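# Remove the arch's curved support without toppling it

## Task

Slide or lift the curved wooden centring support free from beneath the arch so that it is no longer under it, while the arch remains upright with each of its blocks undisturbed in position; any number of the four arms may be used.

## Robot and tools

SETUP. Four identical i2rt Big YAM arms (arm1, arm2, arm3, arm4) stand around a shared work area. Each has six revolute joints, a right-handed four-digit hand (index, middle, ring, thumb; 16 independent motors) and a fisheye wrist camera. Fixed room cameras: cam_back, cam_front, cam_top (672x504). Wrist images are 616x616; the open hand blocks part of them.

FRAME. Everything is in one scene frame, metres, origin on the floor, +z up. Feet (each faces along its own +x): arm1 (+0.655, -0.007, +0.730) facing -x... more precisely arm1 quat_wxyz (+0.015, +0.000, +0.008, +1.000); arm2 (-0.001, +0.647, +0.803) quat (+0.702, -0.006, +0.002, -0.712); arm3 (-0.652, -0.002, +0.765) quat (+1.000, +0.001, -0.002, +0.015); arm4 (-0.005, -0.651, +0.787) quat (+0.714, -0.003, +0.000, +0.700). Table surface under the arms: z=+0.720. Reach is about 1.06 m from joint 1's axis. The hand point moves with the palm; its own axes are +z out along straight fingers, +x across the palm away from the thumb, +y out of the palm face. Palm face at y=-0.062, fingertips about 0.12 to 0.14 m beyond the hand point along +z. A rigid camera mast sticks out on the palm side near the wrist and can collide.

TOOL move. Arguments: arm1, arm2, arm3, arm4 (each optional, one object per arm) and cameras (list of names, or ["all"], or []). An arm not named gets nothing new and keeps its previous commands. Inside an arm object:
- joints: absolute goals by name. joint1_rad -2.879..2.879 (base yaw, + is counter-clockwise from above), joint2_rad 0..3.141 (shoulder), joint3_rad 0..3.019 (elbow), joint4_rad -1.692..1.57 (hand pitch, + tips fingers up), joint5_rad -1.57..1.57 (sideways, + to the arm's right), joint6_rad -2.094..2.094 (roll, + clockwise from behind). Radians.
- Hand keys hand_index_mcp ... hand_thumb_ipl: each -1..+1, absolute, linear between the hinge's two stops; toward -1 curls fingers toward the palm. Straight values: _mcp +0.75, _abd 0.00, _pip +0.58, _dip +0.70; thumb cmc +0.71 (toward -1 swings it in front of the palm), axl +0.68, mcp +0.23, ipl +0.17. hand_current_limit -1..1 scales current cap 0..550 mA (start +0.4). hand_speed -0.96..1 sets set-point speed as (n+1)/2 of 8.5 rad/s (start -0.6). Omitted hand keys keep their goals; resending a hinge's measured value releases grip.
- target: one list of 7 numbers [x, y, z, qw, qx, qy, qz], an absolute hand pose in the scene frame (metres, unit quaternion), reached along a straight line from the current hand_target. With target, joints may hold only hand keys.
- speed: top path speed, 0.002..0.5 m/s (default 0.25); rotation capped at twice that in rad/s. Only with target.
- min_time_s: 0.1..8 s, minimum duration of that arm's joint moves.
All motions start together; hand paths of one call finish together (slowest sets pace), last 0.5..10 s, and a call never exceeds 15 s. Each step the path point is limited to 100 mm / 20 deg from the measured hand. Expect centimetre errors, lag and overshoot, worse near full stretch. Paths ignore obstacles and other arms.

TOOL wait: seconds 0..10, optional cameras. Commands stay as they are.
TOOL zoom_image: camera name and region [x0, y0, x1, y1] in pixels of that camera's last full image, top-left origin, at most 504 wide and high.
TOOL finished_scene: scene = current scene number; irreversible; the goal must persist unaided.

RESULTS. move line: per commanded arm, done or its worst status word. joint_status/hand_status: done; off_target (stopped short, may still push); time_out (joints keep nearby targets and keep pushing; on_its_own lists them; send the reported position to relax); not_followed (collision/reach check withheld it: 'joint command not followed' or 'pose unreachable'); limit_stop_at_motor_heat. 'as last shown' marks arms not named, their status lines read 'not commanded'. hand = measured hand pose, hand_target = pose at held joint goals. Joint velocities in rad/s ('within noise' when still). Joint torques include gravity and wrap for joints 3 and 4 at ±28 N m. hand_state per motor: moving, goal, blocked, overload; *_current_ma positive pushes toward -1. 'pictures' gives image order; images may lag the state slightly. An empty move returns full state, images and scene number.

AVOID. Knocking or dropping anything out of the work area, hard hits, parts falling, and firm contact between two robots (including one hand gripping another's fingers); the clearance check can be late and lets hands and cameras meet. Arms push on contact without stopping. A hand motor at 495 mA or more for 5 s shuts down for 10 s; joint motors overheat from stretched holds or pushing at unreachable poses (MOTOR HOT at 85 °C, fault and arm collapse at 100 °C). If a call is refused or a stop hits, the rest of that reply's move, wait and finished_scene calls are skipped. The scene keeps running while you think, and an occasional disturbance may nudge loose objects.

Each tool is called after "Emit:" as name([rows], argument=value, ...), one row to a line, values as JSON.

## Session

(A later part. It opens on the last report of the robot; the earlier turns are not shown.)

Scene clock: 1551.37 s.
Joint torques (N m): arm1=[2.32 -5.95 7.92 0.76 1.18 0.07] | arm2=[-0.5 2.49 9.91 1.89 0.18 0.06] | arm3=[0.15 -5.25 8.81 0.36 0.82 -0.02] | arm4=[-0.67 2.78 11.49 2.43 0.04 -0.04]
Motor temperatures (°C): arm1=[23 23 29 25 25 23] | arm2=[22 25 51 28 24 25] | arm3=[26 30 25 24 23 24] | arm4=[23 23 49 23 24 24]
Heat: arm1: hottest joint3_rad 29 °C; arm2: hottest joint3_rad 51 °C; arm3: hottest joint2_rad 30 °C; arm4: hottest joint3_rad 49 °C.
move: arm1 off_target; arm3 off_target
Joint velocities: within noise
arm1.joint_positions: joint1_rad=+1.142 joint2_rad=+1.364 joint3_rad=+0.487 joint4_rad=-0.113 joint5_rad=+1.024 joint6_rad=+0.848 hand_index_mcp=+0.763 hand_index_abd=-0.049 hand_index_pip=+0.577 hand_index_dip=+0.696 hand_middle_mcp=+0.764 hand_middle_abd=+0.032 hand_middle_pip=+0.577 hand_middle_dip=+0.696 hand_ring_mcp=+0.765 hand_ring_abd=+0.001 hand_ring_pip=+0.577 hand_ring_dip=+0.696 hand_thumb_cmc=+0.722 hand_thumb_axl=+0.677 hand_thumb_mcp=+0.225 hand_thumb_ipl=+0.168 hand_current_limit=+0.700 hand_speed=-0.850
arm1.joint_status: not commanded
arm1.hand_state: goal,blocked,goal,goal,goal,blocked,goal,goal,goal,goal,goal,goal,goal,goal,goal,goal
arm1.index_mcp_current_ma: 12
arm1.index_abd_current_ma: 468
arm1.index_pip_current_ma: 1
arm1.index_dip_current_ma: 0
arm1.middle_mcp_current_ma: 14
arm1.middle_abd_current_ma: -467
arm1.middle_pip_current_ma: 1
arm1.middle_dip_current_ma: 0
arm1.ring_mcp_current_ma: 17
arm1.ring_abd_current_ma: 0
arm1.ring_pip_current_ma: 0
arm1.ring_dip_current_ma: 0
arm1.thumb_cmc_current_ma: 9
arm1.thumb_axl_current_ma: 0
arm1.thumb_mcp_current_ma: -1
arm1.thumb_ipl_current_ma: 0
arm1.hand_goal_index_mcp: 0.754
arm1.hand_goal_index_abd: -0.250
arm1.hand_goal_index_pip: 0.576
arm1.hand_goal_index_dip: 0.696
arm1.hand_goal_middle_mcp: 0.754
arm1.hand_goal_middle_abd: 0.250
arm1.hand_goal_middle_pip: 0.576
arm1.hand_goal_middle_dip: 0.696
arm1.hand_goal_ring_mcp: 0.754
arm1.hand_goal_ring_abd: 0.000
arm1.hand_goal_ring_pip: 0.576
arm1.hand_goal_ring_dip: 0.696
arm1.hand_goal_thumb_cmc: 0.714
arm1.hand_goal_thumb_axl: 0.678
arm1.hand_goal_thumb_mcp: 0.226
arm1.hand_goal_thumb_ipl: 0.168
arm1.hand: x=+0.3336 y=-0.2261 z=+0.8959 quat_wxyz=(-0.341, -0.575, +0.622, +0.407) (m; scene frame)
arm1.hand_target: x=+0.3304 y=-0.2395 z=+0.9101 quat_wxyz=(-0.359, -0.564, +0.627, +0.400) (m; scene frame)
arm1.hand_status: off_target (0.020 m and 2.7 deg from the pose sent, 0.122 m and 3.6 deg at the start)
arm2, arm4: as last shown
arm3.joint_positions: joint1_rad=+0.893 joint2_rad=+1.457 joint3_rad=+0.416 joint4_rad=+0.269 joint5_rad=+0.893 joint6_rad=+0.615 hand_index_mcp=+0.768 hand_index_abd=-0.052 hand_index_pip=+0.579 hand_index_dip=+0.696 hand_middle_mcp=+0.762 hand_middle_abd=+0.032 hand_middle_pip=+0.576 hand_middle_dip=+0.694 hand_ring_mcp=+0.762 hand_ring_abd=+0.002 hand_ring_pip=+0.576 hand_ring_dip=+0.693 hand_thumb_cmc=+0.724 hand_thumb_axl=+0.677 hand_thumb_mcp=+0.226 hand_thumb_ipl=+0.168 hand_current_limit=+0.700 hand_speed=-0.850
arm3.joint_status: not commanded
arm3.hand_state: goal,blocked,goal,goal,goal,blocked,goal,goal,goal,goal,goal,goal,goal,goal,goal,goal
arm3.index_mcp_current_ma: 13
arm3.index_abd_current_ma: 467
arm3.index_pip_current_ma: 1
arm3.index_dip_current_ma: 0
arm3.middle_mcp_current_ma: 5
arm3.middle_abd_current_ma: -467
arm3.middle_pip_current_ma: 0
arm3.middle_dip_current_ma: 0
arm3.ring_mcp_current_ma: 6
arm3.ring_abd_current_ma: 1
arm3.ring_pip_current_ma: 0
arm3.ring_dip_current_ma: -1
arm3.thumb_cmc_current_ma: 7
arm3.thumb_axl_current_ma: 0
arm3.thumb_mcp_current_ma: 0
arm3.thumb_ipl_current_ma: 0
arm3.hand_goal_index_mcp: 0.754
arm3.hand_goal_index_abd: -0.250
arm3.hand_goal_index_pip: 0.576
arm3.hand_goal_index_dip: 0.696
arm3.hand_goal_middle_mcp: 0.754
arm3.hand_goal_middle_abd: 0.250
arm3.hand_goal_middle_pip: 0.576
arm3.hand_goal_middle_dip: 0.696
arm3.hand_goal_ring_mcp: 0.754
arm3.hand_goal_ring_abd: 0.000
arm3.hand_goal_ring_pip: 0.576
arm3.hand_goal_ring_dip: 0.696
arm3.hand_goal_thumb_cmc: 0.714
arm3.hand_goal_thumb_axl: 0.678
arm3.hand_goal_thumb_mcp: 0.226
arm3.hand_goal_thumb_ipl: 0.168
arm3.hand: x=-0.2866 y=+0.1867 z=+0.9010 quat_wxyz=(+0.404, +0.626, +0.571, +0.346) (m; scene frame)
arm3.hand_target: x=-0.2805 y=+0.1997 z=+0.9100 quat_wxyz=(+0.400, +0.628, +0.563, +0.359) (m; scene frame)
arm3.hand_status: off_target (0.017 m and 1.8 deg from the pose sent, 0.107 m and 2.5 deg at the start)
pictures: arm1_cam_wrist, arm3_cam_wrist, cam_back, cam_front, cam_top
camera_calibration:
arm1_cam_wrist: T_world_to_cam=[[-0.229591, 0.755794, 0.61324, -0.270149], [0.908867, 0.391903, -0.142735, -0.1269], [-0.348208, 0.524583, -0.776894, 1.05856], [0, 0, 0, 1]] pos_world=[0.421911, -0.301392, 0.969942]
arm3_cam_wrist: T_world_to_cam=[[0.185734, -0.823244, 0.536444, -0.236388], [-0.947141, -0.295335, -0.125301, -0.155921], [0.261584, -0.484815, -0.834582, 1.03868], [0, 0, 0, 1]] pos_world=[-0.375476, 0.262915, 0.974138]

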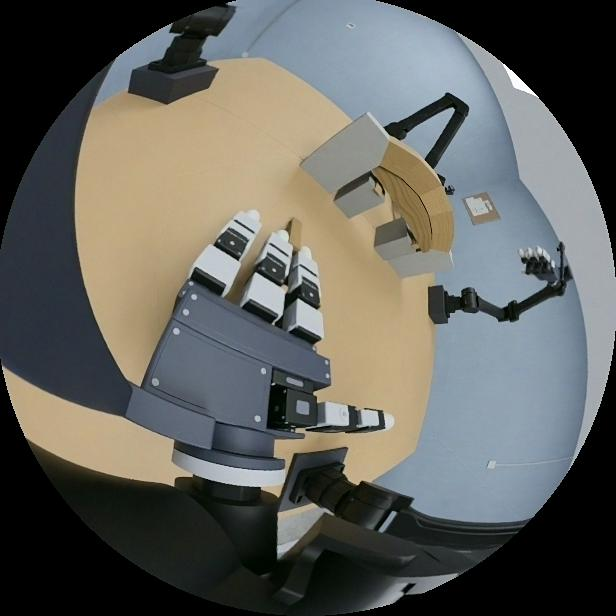

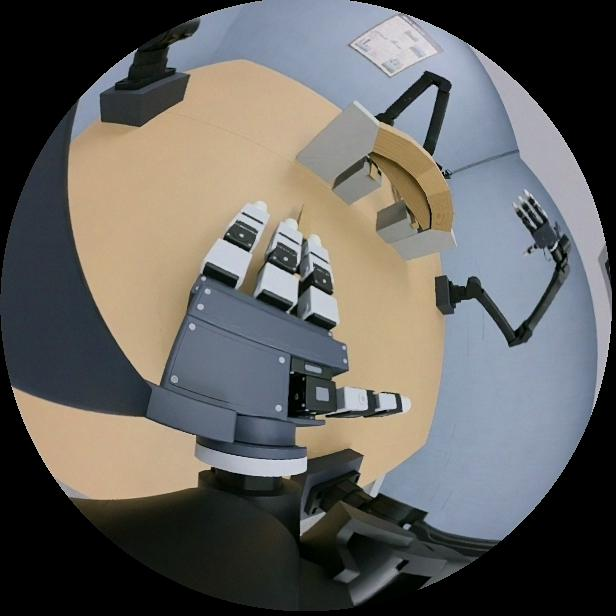

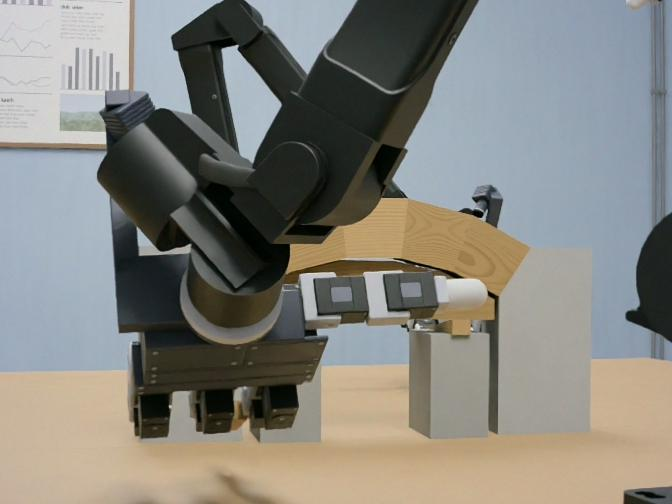

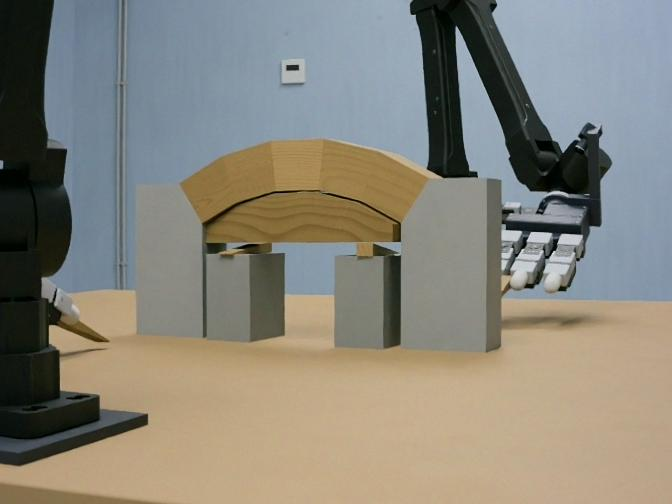

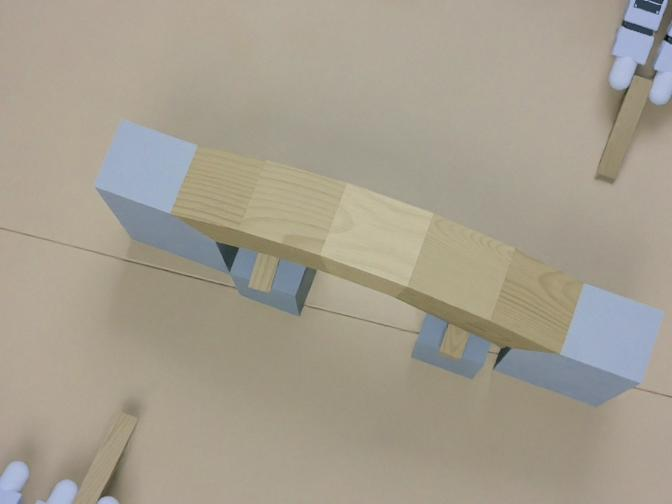

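Emit:
move(cameras=["cam_top", "cam_front", "cam_back"])

Scene clock: 1588.80 s.
Joint torques (N m): arm1=[2.26 -5.89 7.9 0.77 1.18 0.09] | arm2=[-0.67 2.43 9.91 1.85 0.19 0.05] | arm3=[0.15 -5.25 8.83 0.36 0.82 -0.02] | arm4=[-0.56 2.55 11.43 2.45 0 -0.03]
Motor temperatures (°C): arm1=[23 23 33 25 27 22] | arm2=[22 25 51 28 24 25] | arm3=[26 29 27 24 24 24] | arm4=[23 23 49 23 24 24]
Heat: arm1: hottest joint3_rad 33 °C; arm2: hottest joint3_rad 51 °C; arm3: hottest joint2_rad 29 °C; arm4: hottest joint3_rad 49 °C.
Joint velocities: within noise
arm1.joint_positions: joint1_rad=+1.142 joint2_rad=+1.364 joint3_rad=+0.487 joint4_rad=-0.113 joint5_rad=+1.024 joint6_rad=+0.848 hand_index_mcp=+0.763 hand_index_abd=-0.049 hand_index_pip=+0.577 hand_index_dip=+0.696 hand_middle_mcp=+0.764 hand_middle_abd=+0.032 hand_middle_pip=+0.577 hand_middle_dip=+0.696 hand_ring_mcp=+0.765 hand_ring_abd=+0.001 hand_ring_pip=+0.577 hand_ring_dip=+0.696 hand_thumb_cmc=+0.722 hand_thumb_axl=+0.677 hand_thumb_mcp=+0.225 hand_thumb_ipl=+0.168 hand_current_limit=+0.700 hand_speed=-0.850
arm1.joint_status: not commanded
arm1.hand_state: goal,blocked,goal,goal,goal,blocked,goal,goal,goal,goal,goal,goal,goal,goal,goal,goal
arm1.index_mcp_current_ma: 12
arm1.index_abd_current_ma: 468
arm1.index_pip_current_ma: 1
arm1.index_dip_current_ma: 0
arm1.middle_mcp_current_ma: 14
arm1.middle_abd_current_ma: -467
arm1.middle_pip_current_ma: 1
arm1.middle_dip_current_ma: 0
arm1.ring_mcp_current_ma: 17
arm1.ring_abd_current_ma: 0
arm1.ring_pip_current_ma: 0
arm1.ring_dip_current_ma: 0
arm1.thumb_cmc_current_ma: 9
arm1.thumb_axl_current_ma: 0
arm1.thumb_mcp_current_ma: -1
arm1.thumb_ipl_current_ma: 0
arm1.hand_goal_index_mcp: 0.754
arm1.hand_goal_index_abd: -0.250
arm1.hand_goal_index_pip: 0.576
arm1.hand_goal_index_dip: 0.696
arm1.hand_goal_middle_mcp: 0.754
arm1.hand_goal_middle_abd: 0.250
arm1.hand_goal_middle_pip: 0.576
arm1.hand_goal_middle_dip: 0.696
arm1.hand_goal_ring_mcp: 0.754
arm1.hand_goal_ring_abd: 0.000
arm1.hand_goal_ring_pip: 0.576
arm1.hand_goal_ring_dip: 0.696
arm1.hand_goal_thumb_cmc: 0.714
arm1.hand_goal_thumb_axl: 0.678
arm1.hand_goal_thumb_mcp: 0.226
arm1.hand_goal_thumb_ipl: 0.168
arm1.hand: x=+0.3336 y=-0.2261 z=+0.8959 quat_wxyz=(-0.341, -0.575, +0.622, +0.407) (m; scene frame)
arm1.hand_target: x=+0.3304 y=-0.2395 z=+0.9101 quat_wxyz=(-0.359, -0.564, +0.627, +0.400) (m; scene frame)
arm1.hand_status: off_target (0.020 m and 2.6 deg from the pose sent, 0.122 m and 3.6 deg at the start)
arm2.joint_positions: joint1_rad=+0.081 joint2_rad=+0.625 joint3_rad=+1.339 joint4_rad=-1.439 joint5_rad=+0.068 joint6_rad=+1.144 hand_index_mcp=+0.754 hand_index_abd=+0.000 hand_index_pip=+0.577 hand_index_dip=+0.696 hand_middle_mcp=+0.754 hand_middle_abd=+0.000 hand_middle_pip=+0.577 hand_middle_dip=+0.696 hand_ring_mcp=+0.754 hand_ring_abd=+0.000 hand_ring_pip=+0.577 hand_ring_dip=+0.696 hand_thumb_cmc=+0.715 hand_thumb_axl=+0.677 hand_thumb_mcp=+0.225 hand_thumb_ipl=+0.168 hand_current_limit=+0.400 hand_speed=-0.600
arm2.joint_status: not commanded
arm2.hand_state: goal,goal,goal,goal,goal,goal,goal,goal,goal,goal,goal,goal,goal,goal,goal,goal
arm2.index_mcp_current_ma: 0
arm2.index_abd_current_ma: 0
arm2.index_pip_current_ma: 0
arm2.index_dip_current_ma: 0
arm2.middle_mcp_current_ma: 0
arm2.middle_abd_current_ma: 0
arm2.middle_pip_current_ma: 0
arm2.middle_dip_current_ma: 0
arm2.ring_mcp_current_ma: 0
arm2.ring_abd_current_ma: 0
arm2.ring_pip_current_ma: 0
arm2.ring_dip_current_ma: 0
arm2.thumb_cmc_current_ma: 0
arm2.thumb_axl_current_ma: 0
arm2.thumb_mcp_current_ma: 0
arm2.thumb_ipl_current_ma: 0
arm2.hand_goal_index_mcp: 0.754
arm2.hand_goal_index_abd: 0.000
arm2.hand_goal_index_pip: 0.576
arm2.hand_goal_index_dip: 0.696
arm2.hand_goal_middle_mcp: 0.754
arm2.hand_goal_middle_abd: 0.000
arm2.hand_goal_middle_pip: 0.576
arm2.hand_goal_middle_dip: 0.696
arm2.hand_goal_ring_mcp: 0.754
arm2.hand_goal_ring_abd: 0.000
arm2.hand_goal_ring_pip: 0.576
arm2.hand_goal_ring_dip: 0.696
arm2.hand_goal_thumb_cmc: 0.714
arm2.hand_goal_thumb_axl: 0.678
arm2.hand_goal_thumb_mcp: 0.226
arm2.hand_goal_thumb_ipl: 0.168
arm2.hand: x=-0.0785 y=+0.4102 z=+1.3133 quat_wxyz=(+0.360, +0.775, -0.478, +0.205) (m; scene frame)
arm2.hand_target: x=-0.0785 y=+0.4122 z=+1.3246 quat_wxyz=(+0.369, +0.770, -0.475, +0.212) (m; scene frame)
arm2.hand_status: not commanded
arm3.joint_positions: joint1_rad=+0.893 joint2_rad=+1.457 joint3_rad=+0.416 joint4_rad=+0.269 joint5_rad=+0.893 joint6_rad=+0.616 hand_index_mcp=+0.768 hand_index_abd=-0.052 hand_index_pip=+0.579 hand_index_dip=+0.696 hand_middle_mcp=+0.762 hand_middle_abd=+0.032 hand_middle_pip=+0.576 hand_middle_dip=+0.694 hand_ring_mcp=+0.762 hand_ring_abd=+0.002 hand_ring_pip=+0.576 hand_ring_dip=+0.693 hand_thumb_cmc=+0.724 hand_thumb_axl=+0.677 hand_thumb_mcp=+0.226 hand_thumb_ipl=+0.168 hand_current_limit=+0.700 hand_speed=-0.850
arm3.joint_status: not commanded
arm3.hand_state: goal,blocked,goal,goal,goal,blocked,goal,goal,goal,goal,goal,goal,goal,goal,goal,goal
arm3.index_mcp_current_ma: 13
arm3.index_abd_current_ma: 468
arm3.index_pip_current_ma: 1
arm3.index_dip_current_ma: 0
arm3.middle_mcp_current_ma: 5
arm3.middle_abd_current_ma: -467
arm3.middle_pip_current_ma: 0
arm3.middle_dip_current_ma: 0
arm3.ring_mcp_current_ma: 6
arm3.ring_abd_current_ma: 1
arm3.ring_pip_current_ma: 0
arm3.ring_dip_current_ma: -1
arm3.thumb_cmc_current_ma: 7
arm3.thumb_axl_current_ma: 0
arm3.thumb_mcp_current_ma: 0
arm3.thumb_ipl_current_ma: 0
arm3.hand_goal_index_mcp: 0.754
arm3.hand_goal_index_abd: -0.250
arm3.hand_goal_index_pip: 0.576
arm3.hand_goal_index_dip: 0.696
arm3.hand_goal_middle_mcp: 0.754
arm3.hand_goal_middle_abd: 0.250
arm3.hand_goal_middle_pip: 0.576
arm3.hand_goal_middle_dip: 0.696
arm3.hand_goal_ring_mcp: 0.754
arm3.hand_goal_ring_abd: 0.000
arm3.hand_goal_ring_pip: 0.576
arm3.hand_goal_ring_dip: 0.696
arm3.hand_goal_thumb_cmc: 0.714
arm3.hand_goal_thumb_axl: 0.678
arm3.hand_goal_thumb_mcp: 0.226
arm3.hand_goal_thumb_ipl: 0.168
arm3.hand: x=-0.2866 y=+0.1867 z=+0.9010 quat_wxyz=(+0.404, +0.626, +0.571, +0.346) (m; scene frame)
arm3.hand_target: x=-0.2805 y=+0.1997 z=+0.9101 quat_wxyz=(+0.400, +0.628, +0.563, +0.359) (m; scene frame)
arm3.hand_status: off_target (0.017 m and 1.8 deg from the pose sent, 0.107 m and 2.5 deg at the start)
arm4.joint_positions: joint1_rad=-0.812 joint2_rad=+0.602 joint3_rad=+1.335 joint4_rad=-1.243 joint5_rad=-0.043 joint6_rad=+1.026 hand_index_mcp=+0.755 hand_index_abd=+0.000 hand_index_pip=+0.577 hand_index_dip=+0.696 hand_middle_mcp=+0.755 hand_middle_abd=+0.000 hand_middle_pip=+0.577 hand_middle_dip=+0.696 hand_ring_mcp=+0.755 hand_ring_abd=+0.000 hand_ring_pip=+0.577 hand_ring_dip=+0.696 hand_thumb_cmc=+0.715 hand_thumb_axl=+0.677 hand_thumb_mcp=+0.226 hand_thumb_ipl=+0.168 hand_current_limit=+0.400 hand_speed=-0.600
arm4.joint_status: not commanded
arm4.hand_state: goal,goal,goal,goal,goal,goal,goal,goal,goal,goal,goal,goal,goal,goal,goal,goal
arm4.index_mcp_current_ma: 3
arm4.index_abd_current_ma: 1
arm4.index_pip_current_ma: 2
arm4.index_dip_current_ma: 0
arm4.middle_mcp_current_ma: 2
arm4.middle_abd_current_ma: 1
arm4.middle_pip_current_ma: 2
arm4.middle_dip_current_ma: 0
arm4.ring_mcp_current_ma: 3
arm4.ring_abd_current_ma: 1
arm4.ring_pip_current_ma: 2
arm4.ring_dip_current_ma: 0
arm4.thumb_cmc_current_ma: 2
arm4.thumb_axl_current_ma: -2
arm4.thumb_mcp_current_ma: -1
arm4.thumb_ipl_current_ma: -1
arm4.hand_goal_index_mcp: 0.754
arm4.hand_goal_index_abd: 0.000
arm4.hand_goal_index_pip: 0.576
arm4.hand_goal_index_dip: 0.696
arm4.hand_goal_middle_mcp: 0.754
arm4.hand_goal_middle_abd: 0.000
arm4.hand_goal_middle_pip: 0.576
arm4.hand_goal_middle_dip: 0.696
arm4.hand_goal_ring_mcp: 0.754
arm4.hand_goal_ring_abd: 0.000
arm4.hand_goal_ring_pip: 0.576
arm4.hand_goal_ring_dip: 0.696
arm4.hand_goal_thumb_cmc: 0.714
arm4.hand_goal_thumb_axl: 0.678
arm4.hand_goal_thumb_mcp: 0.226
arm4.hand_goal_thumb_ipl: 0.168
arm4.hand: x=+0.2395 y=-0.5281 z=+1.3425 quat_wxyz=(-0.065, +0.683, +0.526, +0.502) (m; scene frame)
arm4.hand_target: x=+0.2370 y=-0.5303 z=+1.3562 quat_wxyz=(-0.067, +0.677, +0.522, +0.514) (m; scene frame)
arm4.hand_status: not commanded
pictures: cam_back, cam_front, cam_top

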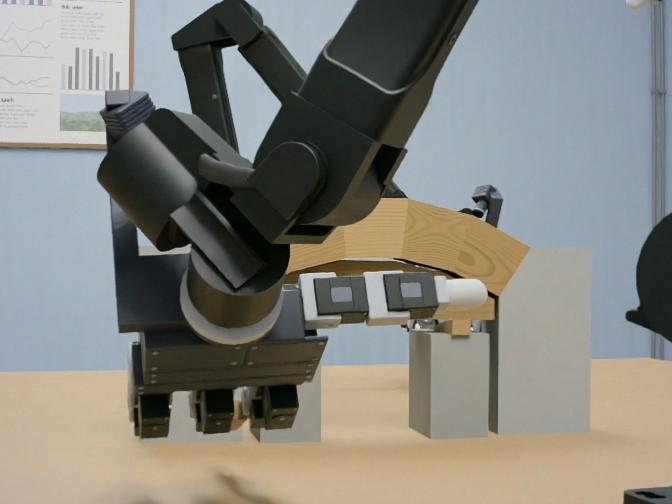

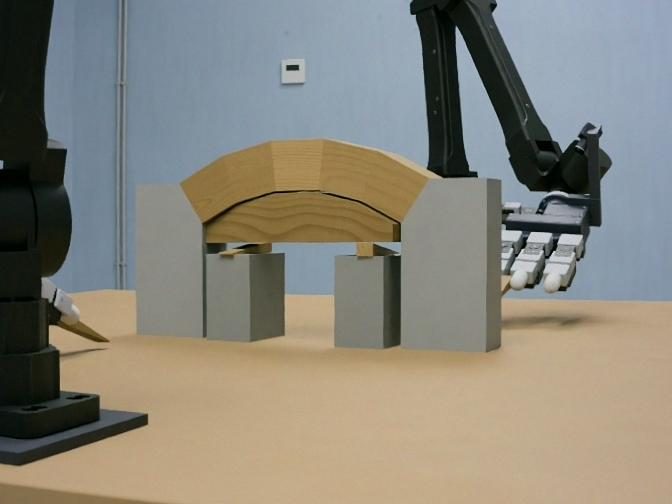

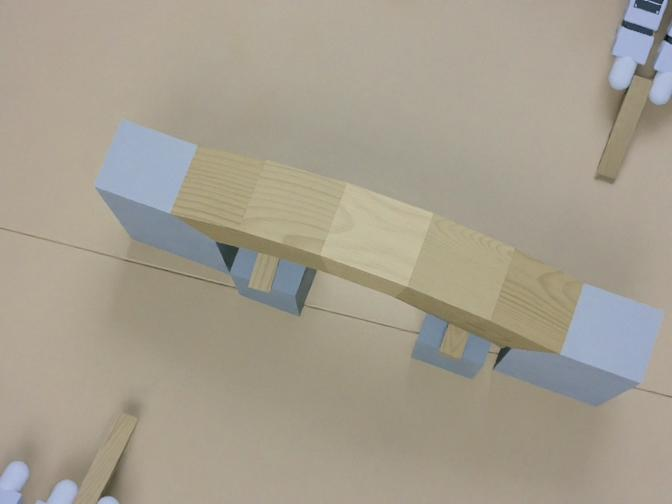

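Emit:
move(arm1={"target": [0.334, -0.228, 0.868, -0.359, -0.564, 0.627, 0.400], "speed": 0.05}, arm3={"target": [-0.287, 0.189, 0.868, 0.4005, 0.6286, 0.563, 0.3587], "speed": 0.05}, cameras=["cam_front", "cam_top"])

Scene clock: 1618.93 s.
Joint torques (N m): arm1=[1.79 -6.07 4.1 1.61 0.99 0] | arm2=[-0.62 2.32 9.91 1.88 0.2 0.05] | arm3=[0.03 -5.66 4.68 1.74 0.72 -0.07] | arm4=[-0.56 2.84 11.4 2.36 0.02 -0.03]
Motor temperatures (°C): arm1=[23 23 35 25 27 22] | arm2=[22 25 51 28 24 25] | arm3=[26 29 28 24 24 24] | arm4=[23 23 49 23 24 24]
Heat: arm1: hottest joint3_rad 35 °C; arm2: hottest joint3_rad 51 °C; arm3: hottest joint2_rad 29 °C; arm4: hottest joint3_rad 49 °C.
move: arm1 done; arm3 done
Joint velocities: within noise
arm1.joint_positions: joint1_rad=+1.142 joint2_rad=+1.467 joint3_rad=+0.458 joint4_rad=+0.052 joint5_rad=+1.024 joint6_rad=+0.848 hand_index_mcp=+0.763 hand_index_abd=-0.049 hand_index_pip=+0.577 hand_index_dip=+0.696 hand_middle_mcp=+0.764 hand_middle_abd=+0.032 hand_middle_pip=+0.577 hand_middle_dip=+0.696 hand_ring_mcp=+0.765 hand_ring_abd=+0.001 hand_ring_pip=+0.577 hand_ring_dip=+0.696 hand_thumb_cmc=+0.722 hand_thumb_axl=+0.677 hand_thumb_mcp=+0.225 hand_thumb_ipl=+0.168 hand_current_limit=+0.700 hand_speed=-0.850
arm1.joint_status: not commanded
arm1.hand_state: goal,blocked,goal,goal,goal,blocked,goal,goal,goal,goal,goal,goal,goal,goal,goal,goal
arm1.index_mcp_current_ma: 12
arm1.index_abd_current_ma: 467
arm1.index_pip_current_ma: 1
arm1.index_dip_current_ma: 0
arm1.middle_mcp_current_ma: 14
arm1.middle_abd_current_ma: -467
arm1.middle_pip_current_ma: 1
arm1.middle_dip_current_ma: 0
arm1.ring_mcp_current_ma: 17
arm1.ring_abd_current_ma: 0
arm1.ring_pip_current_ma: 0
arm1.ring_dip_current_ma: 0
arm1.thumb_cmc_current_ma: 9
arm1.thumb_axl_current_ma: 0
arm1.thumb_mcp_current_ma: -1
arm1.thumb_ipl_current_ma: 0
arm1.hand_goal_index_mcp: 0.754
arm1.hand_goal_index_abd: -0.250
arm1.hand_goal_index_pip: 0.576
arm1.hand_goal_index_dip: 0.696
arm1.hand_goal_middle_mcp: 0.754
arm1.hand_goal_middle_abd: 0.250
arm1.hand_goal_middle_pip: 0.576
arm1.hand_goal_middle_dip: 0.696
arm1.hand_goal_ring_mcp: 0.754
arm1.hand_goal_ring_abd: 0.000
arm1.hand_goal_ring_pip: 0.576
arm1.hand_goal_ring_dip: 0.696
arm1.hand_goal_thumb_cmc: 0.714
arm1.hand_goal_thumb_axl: 0.678
arm1.hand_goal_thumb_mcp: 0.226
arm1.hand_goal_thumb_ipl: 0.168
arm1.hand: x=+0.3333 y=-0.2272 z=+0.8683 quat_wxyz=(-0.354, -0.567, +0.626, +0.402) (m; scene frame)
arm1.hand_target: x=+0.3340 y=-0.2280 z=+0.8681 quat_wxyz=(-0.359, -0.564, +0.627, +0.400) (m; scene frame)
arm1.hand_status: done (0.001 m and 0.8 deg from the pose sent, 0.028 m and 2.6 deg at the start)
arm2, arm4: as last shown
arm3.joint_positions: joint1_rad=+0.893 joint2_rad=+1.600 joint3_rad=+0.402 joint4_rad=+0.440 joint5_rad=+0.893 joint6_rad=+0.617 hand_index_mcp=+0.768 hand_index_abd=-0.052 hand_index_pip=+0.579 hand_index_dip=+0.696 hand_middle_mcp=+0.762 hand_middle_abd=+0.032 hand_middle_pip=+0.576 hand_middle_dip=+0.694 hand_ring_mcp=+0.762 hand_ring_abd=+0.002 hand_ring_pip=+0.576 hand_ring_dip=+0.693 hand_thumb_cmc=+0.724 hand_thumb_axl=+0.677 hand_thumb_mcp=+0.226 hand_thumb_ipl=+0.168 hand_current_limit=+0.700 hand_speed=-0.850
arm3.joint_status: not commanded
arm3.hand_state: goal,blocked,goal,goal,goal,blocked,goal,goal,goal,goal,goal,goal,goal,goal,goal,goal
arm3.index_mcp_current_ma: 13
arm3.index_abd_current_ma: 467
arm3.index_pip_current_ma: 1
arm3.index_dip_current_ma: 0
arm3.middle_mcp_current_ma: 5
arm3.middle_abd_current_ma: -467
arm3.middle_pip_current_ma: 0
arm3.middle_dip_current_ma: 0
arm3.ring_mcp_current_ma: 6
arm3.ring_abd_current_ma: 1
arm3.ring_pip_current_ma: 0
arm3.ring_dip_current_ma: -1
arm3.thumb_cmc_current_ma: 7
arm3.thumb_axl_current_ma: 0
arm3.thumb_mcp_current_ma: 0
arm3.thumb_ipl_current_ma: 0
arm3.hand_goal_index_mcp: 0.754
arm3.hand_goal_index_abd: -0.250
arm3.hand_goal_index_pip: 0.576
arm3.hand_goal_index_dip: 0.696
arm3.hand_goal_middle_mcp: 0.754
arm3.hand_goal_middle_abd: 0.250
arm3.hand_goal_middle_pip: 0.576
arm3.hand_goal_middle_dip: 0.696
arm3.hand_goal_ring_mcp: 0.754
arm3.hand_goal_ring_abd: 0.000
arm3.hand_goal_ring_pip: 0.576
arm3.hand_goal_ring_dip: 0.696
arm3.hand_goal_thumb_cmc: 0.714
arm3.hand_goal_thumb_axl: 0.678
arm3.hand_goal_thumb_mcp: 0.226
arm3.hand_goal_thumb_ipl: 0.168
arm3.hand: x=-0.2856 y=+0.1877 z=+0.8693 quat_wxyz=(+0.403, +0.627, +0.567, +0.352) (m; scene frame)
arm3.hand_target: x=-0.2870 y=+0.1890 z=+0.8681 quat_wxyz=(+0.400, +0.628, +0.563, +0.358) (m; scene frame)
arm3.hand_status: done (0.002 m and 0.9 deg from the pose sent, 0.033 m and 1.8 deg at the start)
pictures: cam_front, cam_top

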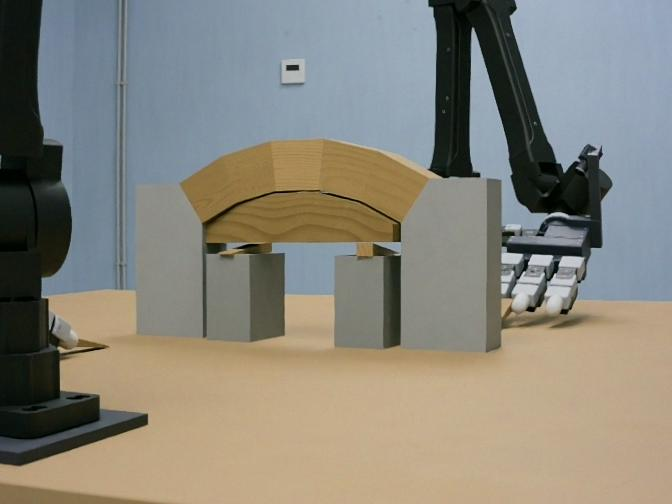

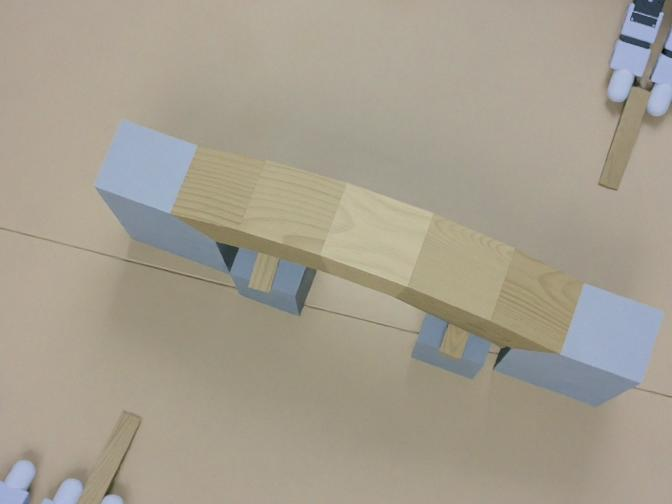

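Emit:
move(arm1={"target": [0.334, -0.228, 0.853, -0.359, -0.564, 0.627, 0.400], "speed": 0.05}, arm3={"target": [-0.287, 0.189, 0.853, 0.4005, 0.6286, 0.563, 0.3587], "speed": 0.05})

Emit:
move(arm1={"joints": {"hand_index_abd": 0.08, "hand_middle_abd": -0.08}}, arm3={"joints": {"hand_index_abd": 0.08, "hand_middle_abd": -0.08}}, cameras=["cam_front", "cam_top"])

Scene clock: 1628.63 s.
Joint torques (N m): arm1=[1.79 -5.6 3.49 1.5 0.68 -0.01] | arm2=[-0.73 2.43 9.89 1.83 0.19 0.03] | arm3=[-0.09 -6.01 3.97 1.74 0.72 -0.07] | arm4=[-0.85 2.55 11.49 2.36 0 -0.06]
Motor temperatures (°C): arm1=[23 23 34 25 27 22] | arm2=[22 25 51 28 24 25] | arm3=[26 29 28 24 24 24] | arm4=[23 23 49 23 24 24]
Heat: arm1: hottest joint3_rad 34 °C; arm2: hottest joint3_rad 51 °C; arm3: hottest joint2_rad 29 °C; arm4: hottest joint3_rad 49 °C.
move: arm1 done; arm3 done
Joint velocities: within noise
arm1.joint_positions: joint1_rad=+1.142 joint2_rad=+1.513 joint3_rad=+0.452 joint4_rad=+0.122 joint5_rad=+1.031 joint6_rad=+0.848 hand_index_mcp=+0.760 hand_index_abd=-0.049 hand_index_pip=+0.576 hand_index_dip=+0.696 hand_middle_mcp=+0.755 hand_middle_abd=+0.032 hand_middle_pip=+0.575 hand_middle_dip=+0.696 hand_ring_mcp=+0.750 hand_ring_abd=+0.002 hand_ring_pip=+0.573 hand_ring_dip=+0.695 hand_thumb_cmc=+0.722 hand_thumb_axl=+0.677 hand_thumb_mcp=+0.225 hand_thumb_ipl=+0.168 hand_current_limit=+0.700 hand_speed=-0.850
arm1.joint_status: not commanded
arm1.hand_state: goal,blocked,goal,goal,goal,blocked,goal,goal,goal,goal,goal,goal,goal,goal,goal,goal
arm1.index_mcp_current_ma: 6
arm1.index_abd_current_ma: 467
arm1.index_pip_current_ma: 0
arm1.index_dip_current_ma: 0
arm1.middle_mcp_current_ma: 1
arm1.middle_abd_current_ma: -467
arm1.middle_pip_current_ma: -1
arm1.middle_dip_current_ma: 0
arm1.ring_mcp_current_ma: -4
arm1.ring_abd_current_ma: 1
arm1.ring_pip_current_ma: -3
arm1.ring_dip_current_ma: 0
arm1.thumb_cmc_current_ma: 9
arm1.thumb_axl_current_ma: 0
arm1.thumb_mcp_current_ma: -1
arm1.thumb_ipl_current_ma: 0
arm1.hand_goal_index_mcp: 0.754
arm1.hand_goal_index_abd: -0.250
arm1.hand_goal_index_pip: 0.576
arm1.hand_goal_index_dip: 0.696
arm1.hand_goal_middle_mcp: 0.754
arm1.hand_goal_middle_abd: 0.250
arm1.hand_goal_middle_pip: 0.576
arm1.hand_goal_middle_dip: 0.696
arm1.hand_goal_ring_mcp: 0.754
arm1.hand_goal_ring_abd: 0.000
arm1.hand_goal_ring_pip: 0.576
arm1.hand_goal_ring_dip: 0.696
arm1.hand_goal_thumb_cmc: 0.714
arm1.hand_goal_thumb_axl: 0.678
arm1.hand_goal_thumb_mcp: 0.226
arm1.hand_goal_thumb_ipl: 0.168
arm1.hand: x=+0.3328 y=-0.2280 z=+0.8588 quat_wxyz=(-0.360, -0.561, +0.628, +0.402) (m; scene frame)
arm1.hand_target: x=+0.3341 y=-0.2279 z=+0.8531 quat_wxyz=(-0.359, -0.564, +0.627, +0.400) (m; scene frame)
arm1.hand_status: done (0.006 m and 0.5 deg from the pose sent, 0.015 m and 0.8 deg at the start)
arm2, arm4: as last shown
arm3.joint_positions: joint1_rad=+0.893 joint2_rad=+1.666 joint3_rad=+0.402 joint4_rad=+0.511 joint5_rad=+0.893 joint6_rad=+0.617 hand_index_mcp=+0.768 hand_index_abd=-0.052 hand_index_pip=+0.579 hand_index_dip=+0.696 hand_middle_mcp=+0.762 hand_middle_abd=+0.032 hand_middle_pip=+0.576 hand_middle_dip=+0.694 hand_ring_mcp=+0.762 hand_ring_abd=+0.002 hand_ring_pip=+0.576 hand_ring_dip=+0.693 hand_thumb_cmc=+0.724 hand_thumb_axl=+0.677 hand_thumb_mcp=+0.226 hand_thumb_ipl=+0.168 hand_current_limit=+0.700 hand_speed=-0.850
arm3.joint_status: not commanded
arm3.hand_state: goal,blocked,goal,goal,goal,blocked,goal,goal,goal,goal,goal,goal,goal,goal,goal,goal
arm3.index_mcp_current_ma: 13
arm3.index_abd_current_ma: 467
arm3.index_pip_current_ma: 1
arm3.index_dip_current_ma: 0
arm3.middle_mcp_current_ma: 5
arm3.middle_abd_current_ma: -467
arm3.middle_pip_current_ma: 0
arm3.middle_dip_current_ma: 0
arm3.ring_mcp_current_ma: 6
arm3.ring_abd_current_ma: 1
arm3.ring_pip_current_ma: 0
arm3.ring_dip_current_ma: -1
arm3.thumb_cmc_current_ma: 7
arm3.thumb_axl_current_ma: 0
arm3.thumb_mcp_current_ma: 0
arm3.thumb_ipl_current_ma: 0
arm3.hand_goal_index_mcp: 0.754
arm3.hand_goal_index_abd: -0.250
arm3.hand_goal_index_pip: 0.576
arm3.hand_goal_index_dip: 0.696
arm3.hand_goal_middle_mcp: 0.754
arm3.hand_goal_middle_abd: 0.250
arm3.hand_goal_middle_pip: 0.576
arm3.hand_goal_middle_dip: 0.696
arm3.hand_goal_ring_mcp: 0.754
arm3.hand_goal_ring_abd: 0.000
arm3.hand_goal_ring_pip: 0.576
arm3.hand_goal_ring_dip: 0.696
arm3.hand_goal_thumb_cmc: 0.714
arm3.hand_goal_thumb_axl: 0.678
arm3.hand_goal_thumb_mcp: 0.226
arm3.hand_goal_thumb_ipl: 0.168
arm3.hand: x=-0.2849 y=+0.1886 z=+0.8557 quat_wxyz=(+0.402, +0.627, +0.565, +0.354) (m; scene frame)
arm3.hand_target: x=-0.2869 y=+0.1890 z=+0.8531 quat_wxyz=(+0.400, +0.628, +0.563, +0.358) (m; scene frame)
arm3.hand_status: done (0.003 m and 0.7 deg from the pose sent, 0.016 m and 1.0 deg at the start)
pictures: none

Scene clock: 1629.57 s.
Joint torques (N m): arm1=[1.79 -5.54 3.45 1.46 0.68 -0.01] | arm2=[-0.56 2.37 9.88 1.85 0.19 0.05] | arm3=[-0.21 -5.95 4.03 1.73 0.72 -0.07] | arm4=[-0.62 2.9 11.47 2.4 0 -0.04]
Motor temperatures (°C): arm1=[23 23 34 25 27 22] | arm2=[22 25 51 28 24 25] | arm3=[26 29 28 24 24 24] | arm4=[23 23 49 23 24 24]
Heat: arm1: hottest joint3_rad 34 °C; arm2: hottest joint3_rad 51 °C; arm3: hottest joint2_rad 29 °C; arm4: hottest joint3_rad 49 °C.
move: arm1 done; arm3 done
Joint velocities: within noise
arm1.joint_positions: joint1_rad=+1.142 joint2_rad=+1.513 joint3_rad=+0.452 joint4_rad=+0.124 joint5_rad=+1.031 joint6_rad=+0.848 hand_index_mcp=+0.759 hand_index_abd=+0.077 hand_index_pip=+0.576 hand_index_dip=+0.696 hand_middle_mcp=+0.755 hand_middle_abd=-0.065 hand_middle_pip=+0.575 hand_middle_dip=+0.696 hand_ring_mcp=+0.751 hand_ring_abd=+0.001 hand_ring_pip=+0.573 hand_ring_dip=+0.695 hand_thumb_cmc=+0.722 hand_thumb_axl=+0.677 hand_thumb_mcp=+0.225 hand_thumb_ipl=+0.168 hand_current_limit=+0.700 hand_speed=-0.850
arm1.joint_status: all done
arm1.hand_state: goal,goal,goal,goal,goal,goal,goal,goal,goal,goal,goal,goal,goal,goal,goal,goal
arm1.index_mcp_current_ma: 6
arm1.index_abd_current_ma: -3
arm1.index_pip_current_ma: 0
arm1.index_dip_current_ma: 0
arm1.middle_mcp_current_ma: 1
arm1.middle_abd_current_ma: 20
arm1.middle_pip_current_ma: -1
arm1.middle_dip_current_ma: 0
arm1.ring_mcp_current_ma: -3
arm1.ring_abd_current_ma: 0
arm1.ring_pip_current_ma: -3
arm1.ring_dip_current_ma: 0
arm1.thumb_cmc_current_ma: 9
arm1.thumb_axl_current_ma: 0
arm1.thumb_mcp_current_ma: -1
arm1.thumb_ipl_current_ma: 0
arm1.hand_goal_index_mcp: 0.754
arm1.hand_goal_index_abd: 0.080
arm1.hand_goal_index_pip: 0.576
arm1.hand_goal_index_dip: 0.696
arm1.hand_goal_middle_mcp: 0.754
arm1.hand_goal_middle_abd: -0.080
arm1.hand_goal_middle_pip: 0.576
arm1.hand_goal_middle_dip: 0.696
arm1.hand_goal_ring_mcp: 0.754
arm1.hand_goal_ring_abd: 0.000
arm1.hand_goal_ring_pip: 0.576
arm1.hand_goal_ring_dip: 0.696
arm1.hand_goal_thumb_cmc: 0.714
arm1.hand_goal_thumb_axl: 0.678
arm1.hand_goal_thumb_mcp: 0.226
arm1.hand_goal_thumb_ipl: 0.168
arm1.hand: x=+0.3328 y=-0.2281 z=+0.8588 quat_wxyz=(-0.361, -0.560, +0.628, +0.402) (m; scene frame)
arm1.hand_target: x=+0.3341 y=-0.2279 z=+0.8531 quat_wxyz=(-0.359, -0.564, +0.627, +0.400) (m; scene frame)
arm1.hand_status: not commanded
arm2, arm4: as last shown
arm3.joint_positions: joint1_rad=+0.893 joint2_rad=+1.666 joint3_rad=+0.402 joint4_rad=+0.511 joint5_rad=+0.893 joint6_rad=+0.617 hand_index_mcp=+0.768 hand_index_abd=+0.077 hand_index_pip=+0.579 hand_index_dip=+0.696 hand_middle_mcp=+0.762 hand_middle_abd=-0.077 hand_middle_pip=+0.576 hand_middle_dip=+0.694 hand_ring_mcp=+0.762 hand_ring_abd=+0.002 hand_ring_pip=+0.576 hand_ring_dip=+0.693 hand_thumb_cmc=+0.724 hand_thumb_axl=+0.677 hand_thumb_mcp=+0.226 hand_thumb_ipl=+0.168 hand_current_limit=+0.700 hand_speed=-0.850
arm3.joint_status: all done
arm3.hand_state: goal,goal,goal,goal,goal,goal,goal,goal,goal,goal,goal,goal,goal,goal,goal,goal
arm3.index_mcp_current_ma: 13
arm3.index_abd_current_ma: -1
arm3.index_pip_current_ma: 1
arm3.index_dip_current_ma: 0
arm3.middle_mcp_current_ma: 5
arm3.middle_abd_current_ma: 1
arm3.middle_pip_current_ma: 0
arm3.middle_dip_current_ma: 0
arm3.ring_mcp_current_ma: 6
arm3.ring_abd_current_ma: 1
arm3.ring_pip_current_ma: 0
arm3.ring_dip_current_ma: -1
arm3.thumb_cmc_current_ma: 7
arm3.thumb_axl_current_ma: 0
arm3.thumb_mcp_current_ma: 0
arm3.thumb_ipl_current_ma: 0
arm3.hand_goal_index_mcp: 0.754
arm3.hand_goal_index_abd: 0.080
arm3.hand_goal_index_pip: 0.576
arm3.hand_goal_index_dip: 0.696
arm3.hand_goal_middle_mcp: 0.754
arm3.hand_goal_middle_abd: -0.080
arm3.hand_goal_middle_pip: 0.576
arm3.hand_goal_middle_dip: 0.696
arm3.hand_goal_ring_mcp: 0.754
arm3.hand_goal_ring_abd: 0.000
arm3.hand_goal_ring_pip: 0.576
arm3.hand_goal_ring_dip: 0.696
arm3.hand_goal_thumb_cmc: 0.714
arm3.hand_goal_thumb_axl: 0.678
arm3.hand_goal_thumb_mcp: 0.226
arm3.hand_goal_thumb_ipl: 0.168
arm3.hand: x=-0.2849 y=+0.1886 z=+0.8557 quat_wxyz=(+0.402, +0.627, +0.565, +0.354) (m; scene frame)
arm3.hand_target: x=-0.2869 y=+0.1890 z=+0.8531 quat_wxyz=(+0.400, +0.628, +0.563, +0.358) (m; scene frame)
arm3.hand_status: not commanded
pictures: cam_front, cam_top

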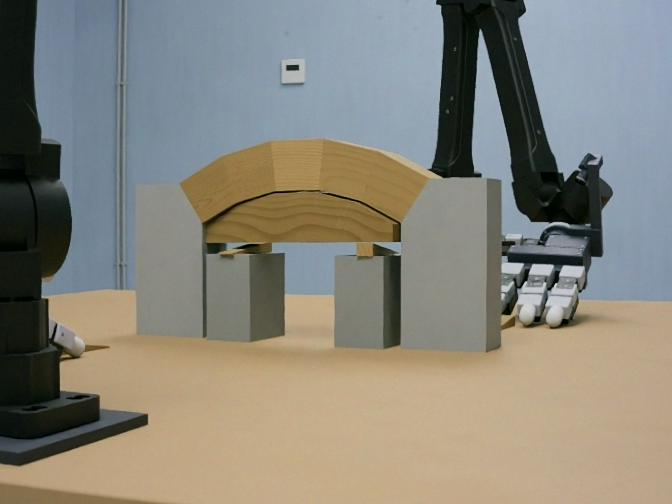

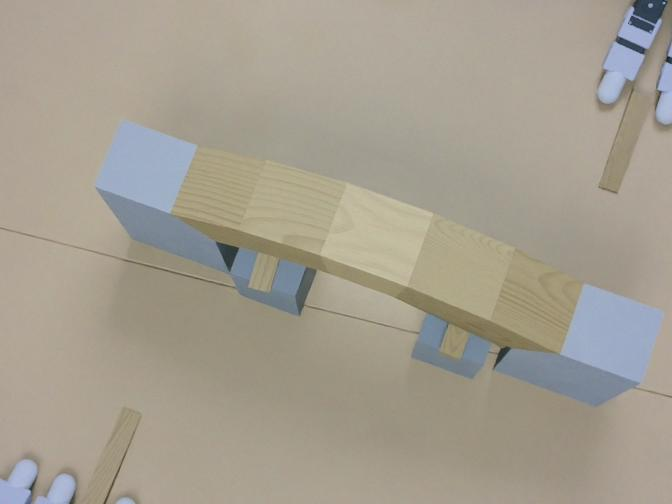

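Emit:
move(arm1={"target": [0.375, -0.238, 0.960, -0.4725, -0.4725, 0.526, 0.526], "speed": 0.12, "joints": {"hand_ring_mcp": -0.82, "hand_index_abd": 0.0, "hand_middle_abd": 0.0}}, arm3={"target": [-0.325, 0.192, 0.950, 0.527, 0.527, 0.472, 0.472], "speed": 0.12, "joints": {"hand_ring_mcp": -0.82, "hand_index_abd": 0.0, "hand_middle_abd": 0.0}})

Emit:
move(arm1={"target": [0.2645, -0.034, 0.953, -0.4725, -0.4725, 0.526, 0.526], "speed": 0.2}, arm3={"target": [-0.178, 0.0065, 0.915, 0.527, 0.527, 0.472, 0.472], "speed": 0.2}, cameras=["cam_front", "cam_top", "cam_back"])

Scene clock: 1841.93 s.
Joint torques (N m): arm1=[1.79 -5.95 2.48 1.88 -0.09 -0.15] | arm2=[-0.5 2.37 9.89 1.84 0.19 0.05] | arm3=[0.09 -5.83 2.36 1.88 -0.11 -0.3] | arm4=[-0.91 2.61 11.45 2.51 0.01 -0.04]
Motor temperatures (°C): arm1=[23 23 29 25 27 22] | arm2=[22 25 52 28 24 25] | arm3=[26 29 26 24 25 24] | arm4=[23 23 50 23 24 24]
Heat: arm1: hottest joint3_rad 29 °C; arm2: hottest joint3_rad 52 °C; arm3: hottest joint2_rad 29 °C; arm4: hottest joint3_rad 50 °C.
move: arm1 done; arm3 done
Joint velocities: within noise
arm1.joint_positions: joint1_rad=+1.219 joint2_rad=+1.613 joint3_rad=+0.353 joint4_rad=+1.256 joint5_rad=+1.303 joint6_rad=-0.005 hand_index_mcp=+0.762 hand_index_abd=+0.003 hand_index_pip=+0.576 hand_index_dip=+0.696 hand_middle_mcp=+0.762 hand_middle_abd=-0.003 hand_middle_pip=+0.576 hand_middle_dip=+0.696 hand_ring_mcp=-0.820 hand_ring_abd=+0.001 hand_ring_pip=+0.576 hand_ring_dip=+0.695 hand_thumb_cmc=+0.722 hand_thumb_axl=+0.677 hand_thumb_mcp=+0.225 hand_thumb_ipl=+0.168 hand_current_limit=+0.700 hand_speed=-0.850
arm1.joint_status: all done
arm1.hand_state: goal,goal,goal,goal,goal,goal,goal,goal,goal,goal,goal,goal,goal,goal,goal,goal
arm1.index_mcp_current_ma: 11
arm1.index_abd_current_ma: 2
arm1.index_pip_current_ma: 0
arm1.index_dip_current_ma: 0
arm1.middle_mcp_current_ma: 11
arm1.middle_abd_current_ma: -2
arm1.middle_pip_current_ma: 0
arm1.middle_dip_current_ma: 0
arm1.ring_mcp_current_ma: 0
arm1.ring_abd_current_ma: 0
arm1.ring_pip_current_ma: 0
arm1.ring_dip_current_ma: 0
arm1.thumb_cmc_current_ma: 10
arm1.thumb_axl_current_ma: 0
arm1.thumb_mcp_current_ma: -1
arm1.thumb_ipl_current_ma: 0
arm1.hand_goal_index_mcp: 0.754
arm1.hand_goal_index_abd: 0.000
arm1.hand_goal_index_pip: 0.576
arm1.hand_goal_index_dip: 0.696
arm1.hand_goal_middle_mcp: 0.754
arm1.hand_goal_middle_abd: 0.000
arm1.hand_goal_middle_pip: 0.576
arm1.hand_goal_middle_dip: 0.696
arm1.hand_goal_ring_mcp: -0.820
arm1.hand_goal_ring_abd: 0.000
arm1.hand_goal_ring_pip: 0.576
arm1.hand_goal_ring_dip: 0.696
arm1.hand_goal_thumb_cmc: 0.714
arm1.hand_goal_thumb_axl: 0.678
arm1.hand_goal_thumb_mcp: 0.226
arm1.hand_goal_thumb_ipl: 0.168
arm1.hand: x=+0.3739 y=-0.2371 z=+0.9610 quat_wxyz=(-0.472, -0.469, +0.530, +0.525) (m; scene frame)
arm1.hand_target: x=+0.3750 y=-0.2379 z=+0.9600 quat_wxyz=(-0.472, -0.473, +0.526, +0.526) (m; scene frame)
arm1.hand_status: done (0.002 m and 0.6 deg from the pose sent, 0.110 m and 24.6 deg at the start)
arm2, arm4: as last shown
arm3.joint_positions: joint1_rad=+0.942 joint2_rad=+1.805 joint3_rad=+0.327 joint4_rad=+1.467 joint5_rad=+1.096 joint6_rad=+0.020 hand_index_mcp=+0.768 hand_index_abd=+0.003 hand_index_pip=+0.579 hand_index_dip=+0.696 hand_middle_mcp=+0.763 hand_middle_abd=-0.003 hand_middle_pip=+0.576 hand_middle_dip=+0.694 hand_ring_mcp=-0.820 hand_ring_abd=+0.002 hand_ring_pip=+0.576 hand_ring_dip=+0.693 hand_thumb_cmc=+0.724 hand_thumb_axl=+0.677 hand_thumb_mcp=+0.226 hand_thumb_ipl=+0.168 hand_current_limit=+0.700 hand_speed=-0.850
arm3.joint_status: all done
arm3.hand_state: goal,goal,goal,goal,goal,goal,goal,goal,goal,goal,goal,goal,goal,goal,goal,goal
arm3.index_mcp_current_ma: 13
arm3.index_abd_current_ma: 1
arm3.index_pip_current_ma: 1
arm3.index_dip_current_ma: 0
arm3.middle_mcp_current_ma: 7
arm3.middle_abd_current_ma: -1
arm3.middle_pip_current_ma: 0
arm3.middle_dip_current_ma: 0
arm3.ring_mcp_current_ma: 0
arm3.ring_abd_current_ma: 1
arm3.ring_pip_current_ma: 0
arm3.ring_dip_current_ma: -1
arm3.thumb_cmc_current_ma: 7
arm3.thumb_axl_current_ma: 0
arm3.thumb_mcp_current_ma: 0
arm3.thumb_ipl_current_ma: 0
arm3.hand_goal_index_mcp: 0.754
arm3.hand_goal_index_abd: 0.000
arm3.hand_goal_index_pip: 0.576
arm3.hand_goal_index_dip: 0.696
arm3.hand_goal_middle_mcp: 0.754
arm3.hand_goal_middle_abd: 0.000
arm3.hand_goal_middle_pip: 0.576
arm3.hand_goal_middle_dip: 0.696
arm3.hand_goal_ring_mcp: -0.820
arm3.hand_goal_ring_abd: 0.000
arm3.hand_goal_ring_pip: 0.576
arm3.hand_goal_ring_dip: 0.696
arm3.hand_goal_thumb_cmc: 0.714
arm3.hand_goal_thumb_axl: 0.678
arm3.hand_goal_thumb_mcp: 0.226
arm3.hand_goal_thumb_ipl: 0.168
arm3.hand: x=-0.3222 y=+0.1883 z=+0.9523 quat_wxyz=(+0.527, +0.533, +0.465, +0.471) (m; scene frame)
arm3.hand_target: x=-0.3250 y=+0.1920 z=+0.9500 quat_wxyz=(+0.527, +0.527, +0.472, +0.472) (m; scene frame)
arm3.hand_status: done (0.005 m and 1.0 deg from the pose sent, 0.103 m and 25.2 deg at the start)
pictures: none

Scene clock: 1843.73 s.
Joint torques (N m): arm1=[1.32 -4.95 3.08 2.74 -0.09 -0.14] | arm2=[-0.62 2.37 9.87 1.85 0.18 0.05] | arm3=[-0.67 -7.59 3.11 2.54 -0.11 -0.3] | arm4=[-0.91 2.43 11.48 2.4 0.02 -0.05]
Motor temperatures (°C): arm1=[23 23 29 25 26 22] | arm2=[22 25 52 28 24 25] | arm3=[26 29 26 24 25 24] | arm4=[23 23 50 23 24 24]
Heat: arm1: hottest joint3_rad 29 °C; arm2: hottest joint3_rad 52 °C; arm3: hottest joint2_rad 29 °C; arm4: hottest joint3_rad 50 °C.
move: arm1 done; arm3 done
Joint velocities: within noise
arm1.joint_positions: joint1_rad=+0.345 joint2_rad=+1.542 joint3_rad=+0.168 joint4_rad=+1.348 joint5_rad=+0.421 joint6_rad=-0.005 hand_index_mcp=+0.762 hand_index_abd=+0.001 hand_index_pip=+0.576 hand_index_dip=+0.696 hand_middle_mcp=+0.762 hand_middle_abd=-0.001 hand_middle_pip=+0.576 hand_middle_dip=+0.696 hand_ring_mcp=-0.821 hand_ring_abd=+0.001 hand_ring_pip=+0.576 hand_ring_dip=+0.695 hand_thumb_cmc=+0.722 hand_thumb_axl=+0.677 hand_thumb_mcp=+0.226 hand_thumb_ipl=+0.168 hand_current_limit=+0.700 hand_speed=-0.850
arm1.joint_status: not commanded
arm1.hand_state: goal,goal,goal,goal,goal,goal,goal,goal,goal,goal,goal,goal,goal,goal,goal,goal
arm1.index_mcp_current_ma: 11
arm1.index_abd_current_ma: 0
arm1.index_pip_current_ma: 0
arm1.index_dip_current_ma: 0
arm1.middle_mcp_current_ma: 11
arm1.middle_abd_current_ma: 0
arm1.middle_pip_current_ma: 0
arm1.middle_dip_current_ma: 0
arm1.ring_mcp_current_ma: -1
arm1.ring_abd_current_ma: 0
arm1.ring_pip_current_ma: 0
arm1.ring_dip_current_ma: 0
arm1.thumb_cmc_current_ma: 10
arm1.thumb_axl_current_ma: 0
arm1.thumb_mcp_current_ma: 0
arm1.thumb_ipl_current_ma: 0
arm1.hand_goal_index_mcp: 0.754
arm1.hand_goal_index_abd: 0.000
arm1.hand_goal_index_pip: 0.576
arm1.hand_goal_index_dip: 0.696
arm1.hand_goal_middle_mcp: 0.754
arm1.hand_goal_middle_abd: 0.000
arm1.hand_goal_middle_pip: 0.576
arm1.hand_goal_middle_dip: 0.696
arm1.hand_goal_ring_mcp: -0.820
arm1.hand_goal_ring_abd: 0.000
arm1.hand_goal_ring_pip: 0.576
arm1.hand_goal_ring_dip: 0.696
arm1.hand_goal_thumb_cmc: 0.714
arm1.hand_goal_thumb_axl: 0.678
arm1.hand_goal_thumb_mcp: 0.226
arm1.hand_goal_thumb_ipl: 0.168
arm1.hand: x=+0.2658 y=-0.0342 z=+0.9464 quat_wxyz=(-0.467, -0.479, +0.532, +0.519) (m; scene frame)
arm1.hand_target: x=+0.2646 y=-0.0341 z=+0.9529 quat_wxyz=(-0.472, -0.473, +0.526, +0.526) (m; scene frame)
arm1.hand_status: done (0.007 m and 1.4 deg from the pose sent, 0.231 m and 0.6 deg at the start)
arm2, arm4: as last shown
arm3.joint_positions: joint1_rad=+0.138 joint2_rad=+1.989 joint3_rad=+0.400 joint4_rad=+1.563 joint5_rad=+0.279 joint6_rad=+0.014 hand_index_mcp=+0.768 hand_index_abd=+0.001 hand_index_pip=+0.579 hand_index_dip=+0.696 hand_middle_mcp=+0.763 hand_middle_abd=-0.002 hand_middle_pip=+0.576 hand_middle_dip=+0.694 hand_ring_mcp=-0.822 hand_ring_abd=+0.002 hand_ring_pip=+0.576 hand_ring_dip=+0.693 hand_thumb_cmc=+0.724 hand_thumb_axl=+0.677 hand_thumb_mcp=+0.226 hand_thumb_ipl=+0.168 hand_current_limit=+0.700 hand_speed=-0.850
arm3.joint_status: not commanded
arm3.hand_state: goal,goal,goal,goal,goal,goal,goal,goal,goal,goal,goal,goal,goal,goal,goal,goal
arm3.index_mcp_current_ma: 13
arm3.index_abd_current_ma: 0
arm3.index_pip_current_ma: 1
arm3.index_dip_current_ma: 0
arm3.middle_mcp_current_ma: 7
arm3.middle_abd_current_ma: 0
arm3.middle_pip_current_ma: 0
arm3.middle_dip_current_ma: 0
arm3.ring_mcp_current_ma: 0
arm3.ring_abd_current_ma: 1
arm3.ring_pip_current_ma: 0
arm3.ring_dip_current_ma: -1
arm3.thumb_cmc_current_ma: 7
arm3.thumb_axl_current_ma: 0
arm3.thumb_mcp_current_ma: 0
arm3.thumb_ipl_current_ma: 0
arm3.hand_goal_index_mcp: 0.754
arm3.hand_goal_index_abd: 0.000
arm3.hand_goal_index_pip: 0.576
arm3.hand_goal_index_dip: 0.696
arm3.hand_goal_middle_mcp: 0.754
arm3.hand_goal_middle_abd: 0.000
arm3.hand_goal_middle_pip: 0.576
arm3.hand_goal_middle_dip: 0.696
arm3.hand_goal_ring_mcp: -0.820
arm3.hand_goal_ring_abd: 0.000
arm3.hand_goal_ring_pip: 0.576
arm3.hand_goal_ring_dip: 0.696
arm3.hand_goal_thumb_cmc: 0.714
arm3.hand_goal_thumb_axl: 0.678
arm3.hand_goal_thumb_mcp: 0.226
arm3.hand_goal_thumb_ipl: 0.168
arm3.hand: x=-0.1804 y=+0.0053 z=+0.9122 quat_wxyz=(+0.519, +0.535, +0.474, +0.468) (m; scene frame)
arm3.hand_target: x=-0.1780 y=+0.0065 z=+0.9150 quat_wxyz=(+0.526, +0.527, +0.472, +0.471) (m; scene frame)
arm3.hand_status: done (0.004 m and 1.3 deg from the pose sent, 0.235 m and 1.1 deg at the start; a joint's target at an end of its range on 39 of 54 steps)
pictures: cam_back, cam_front, cam_top

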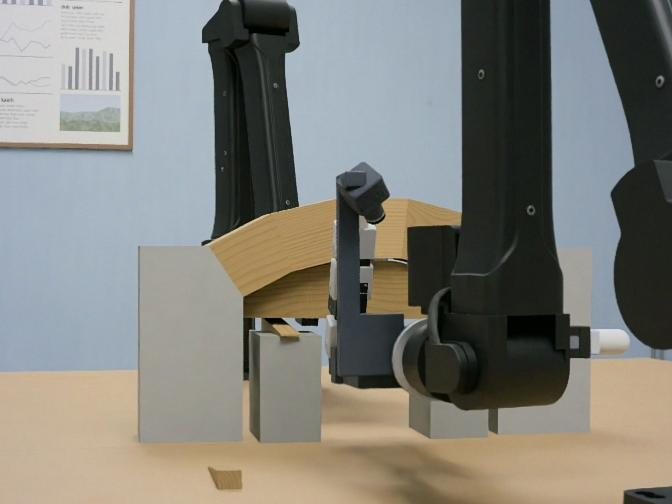

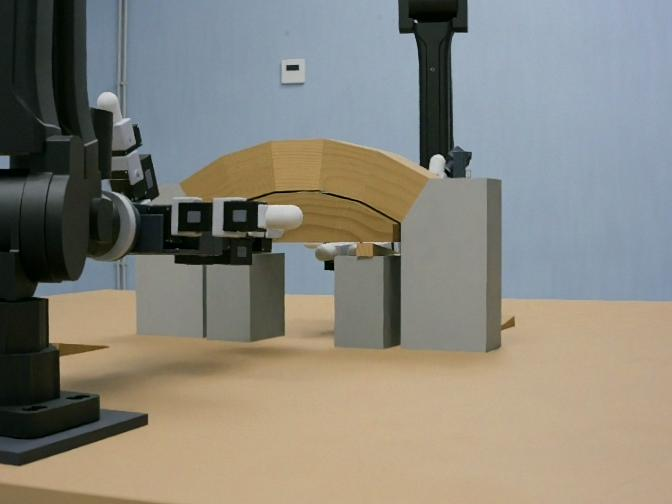

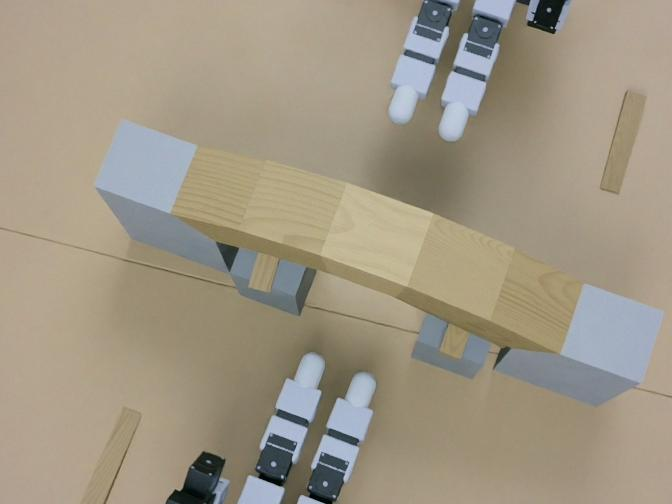

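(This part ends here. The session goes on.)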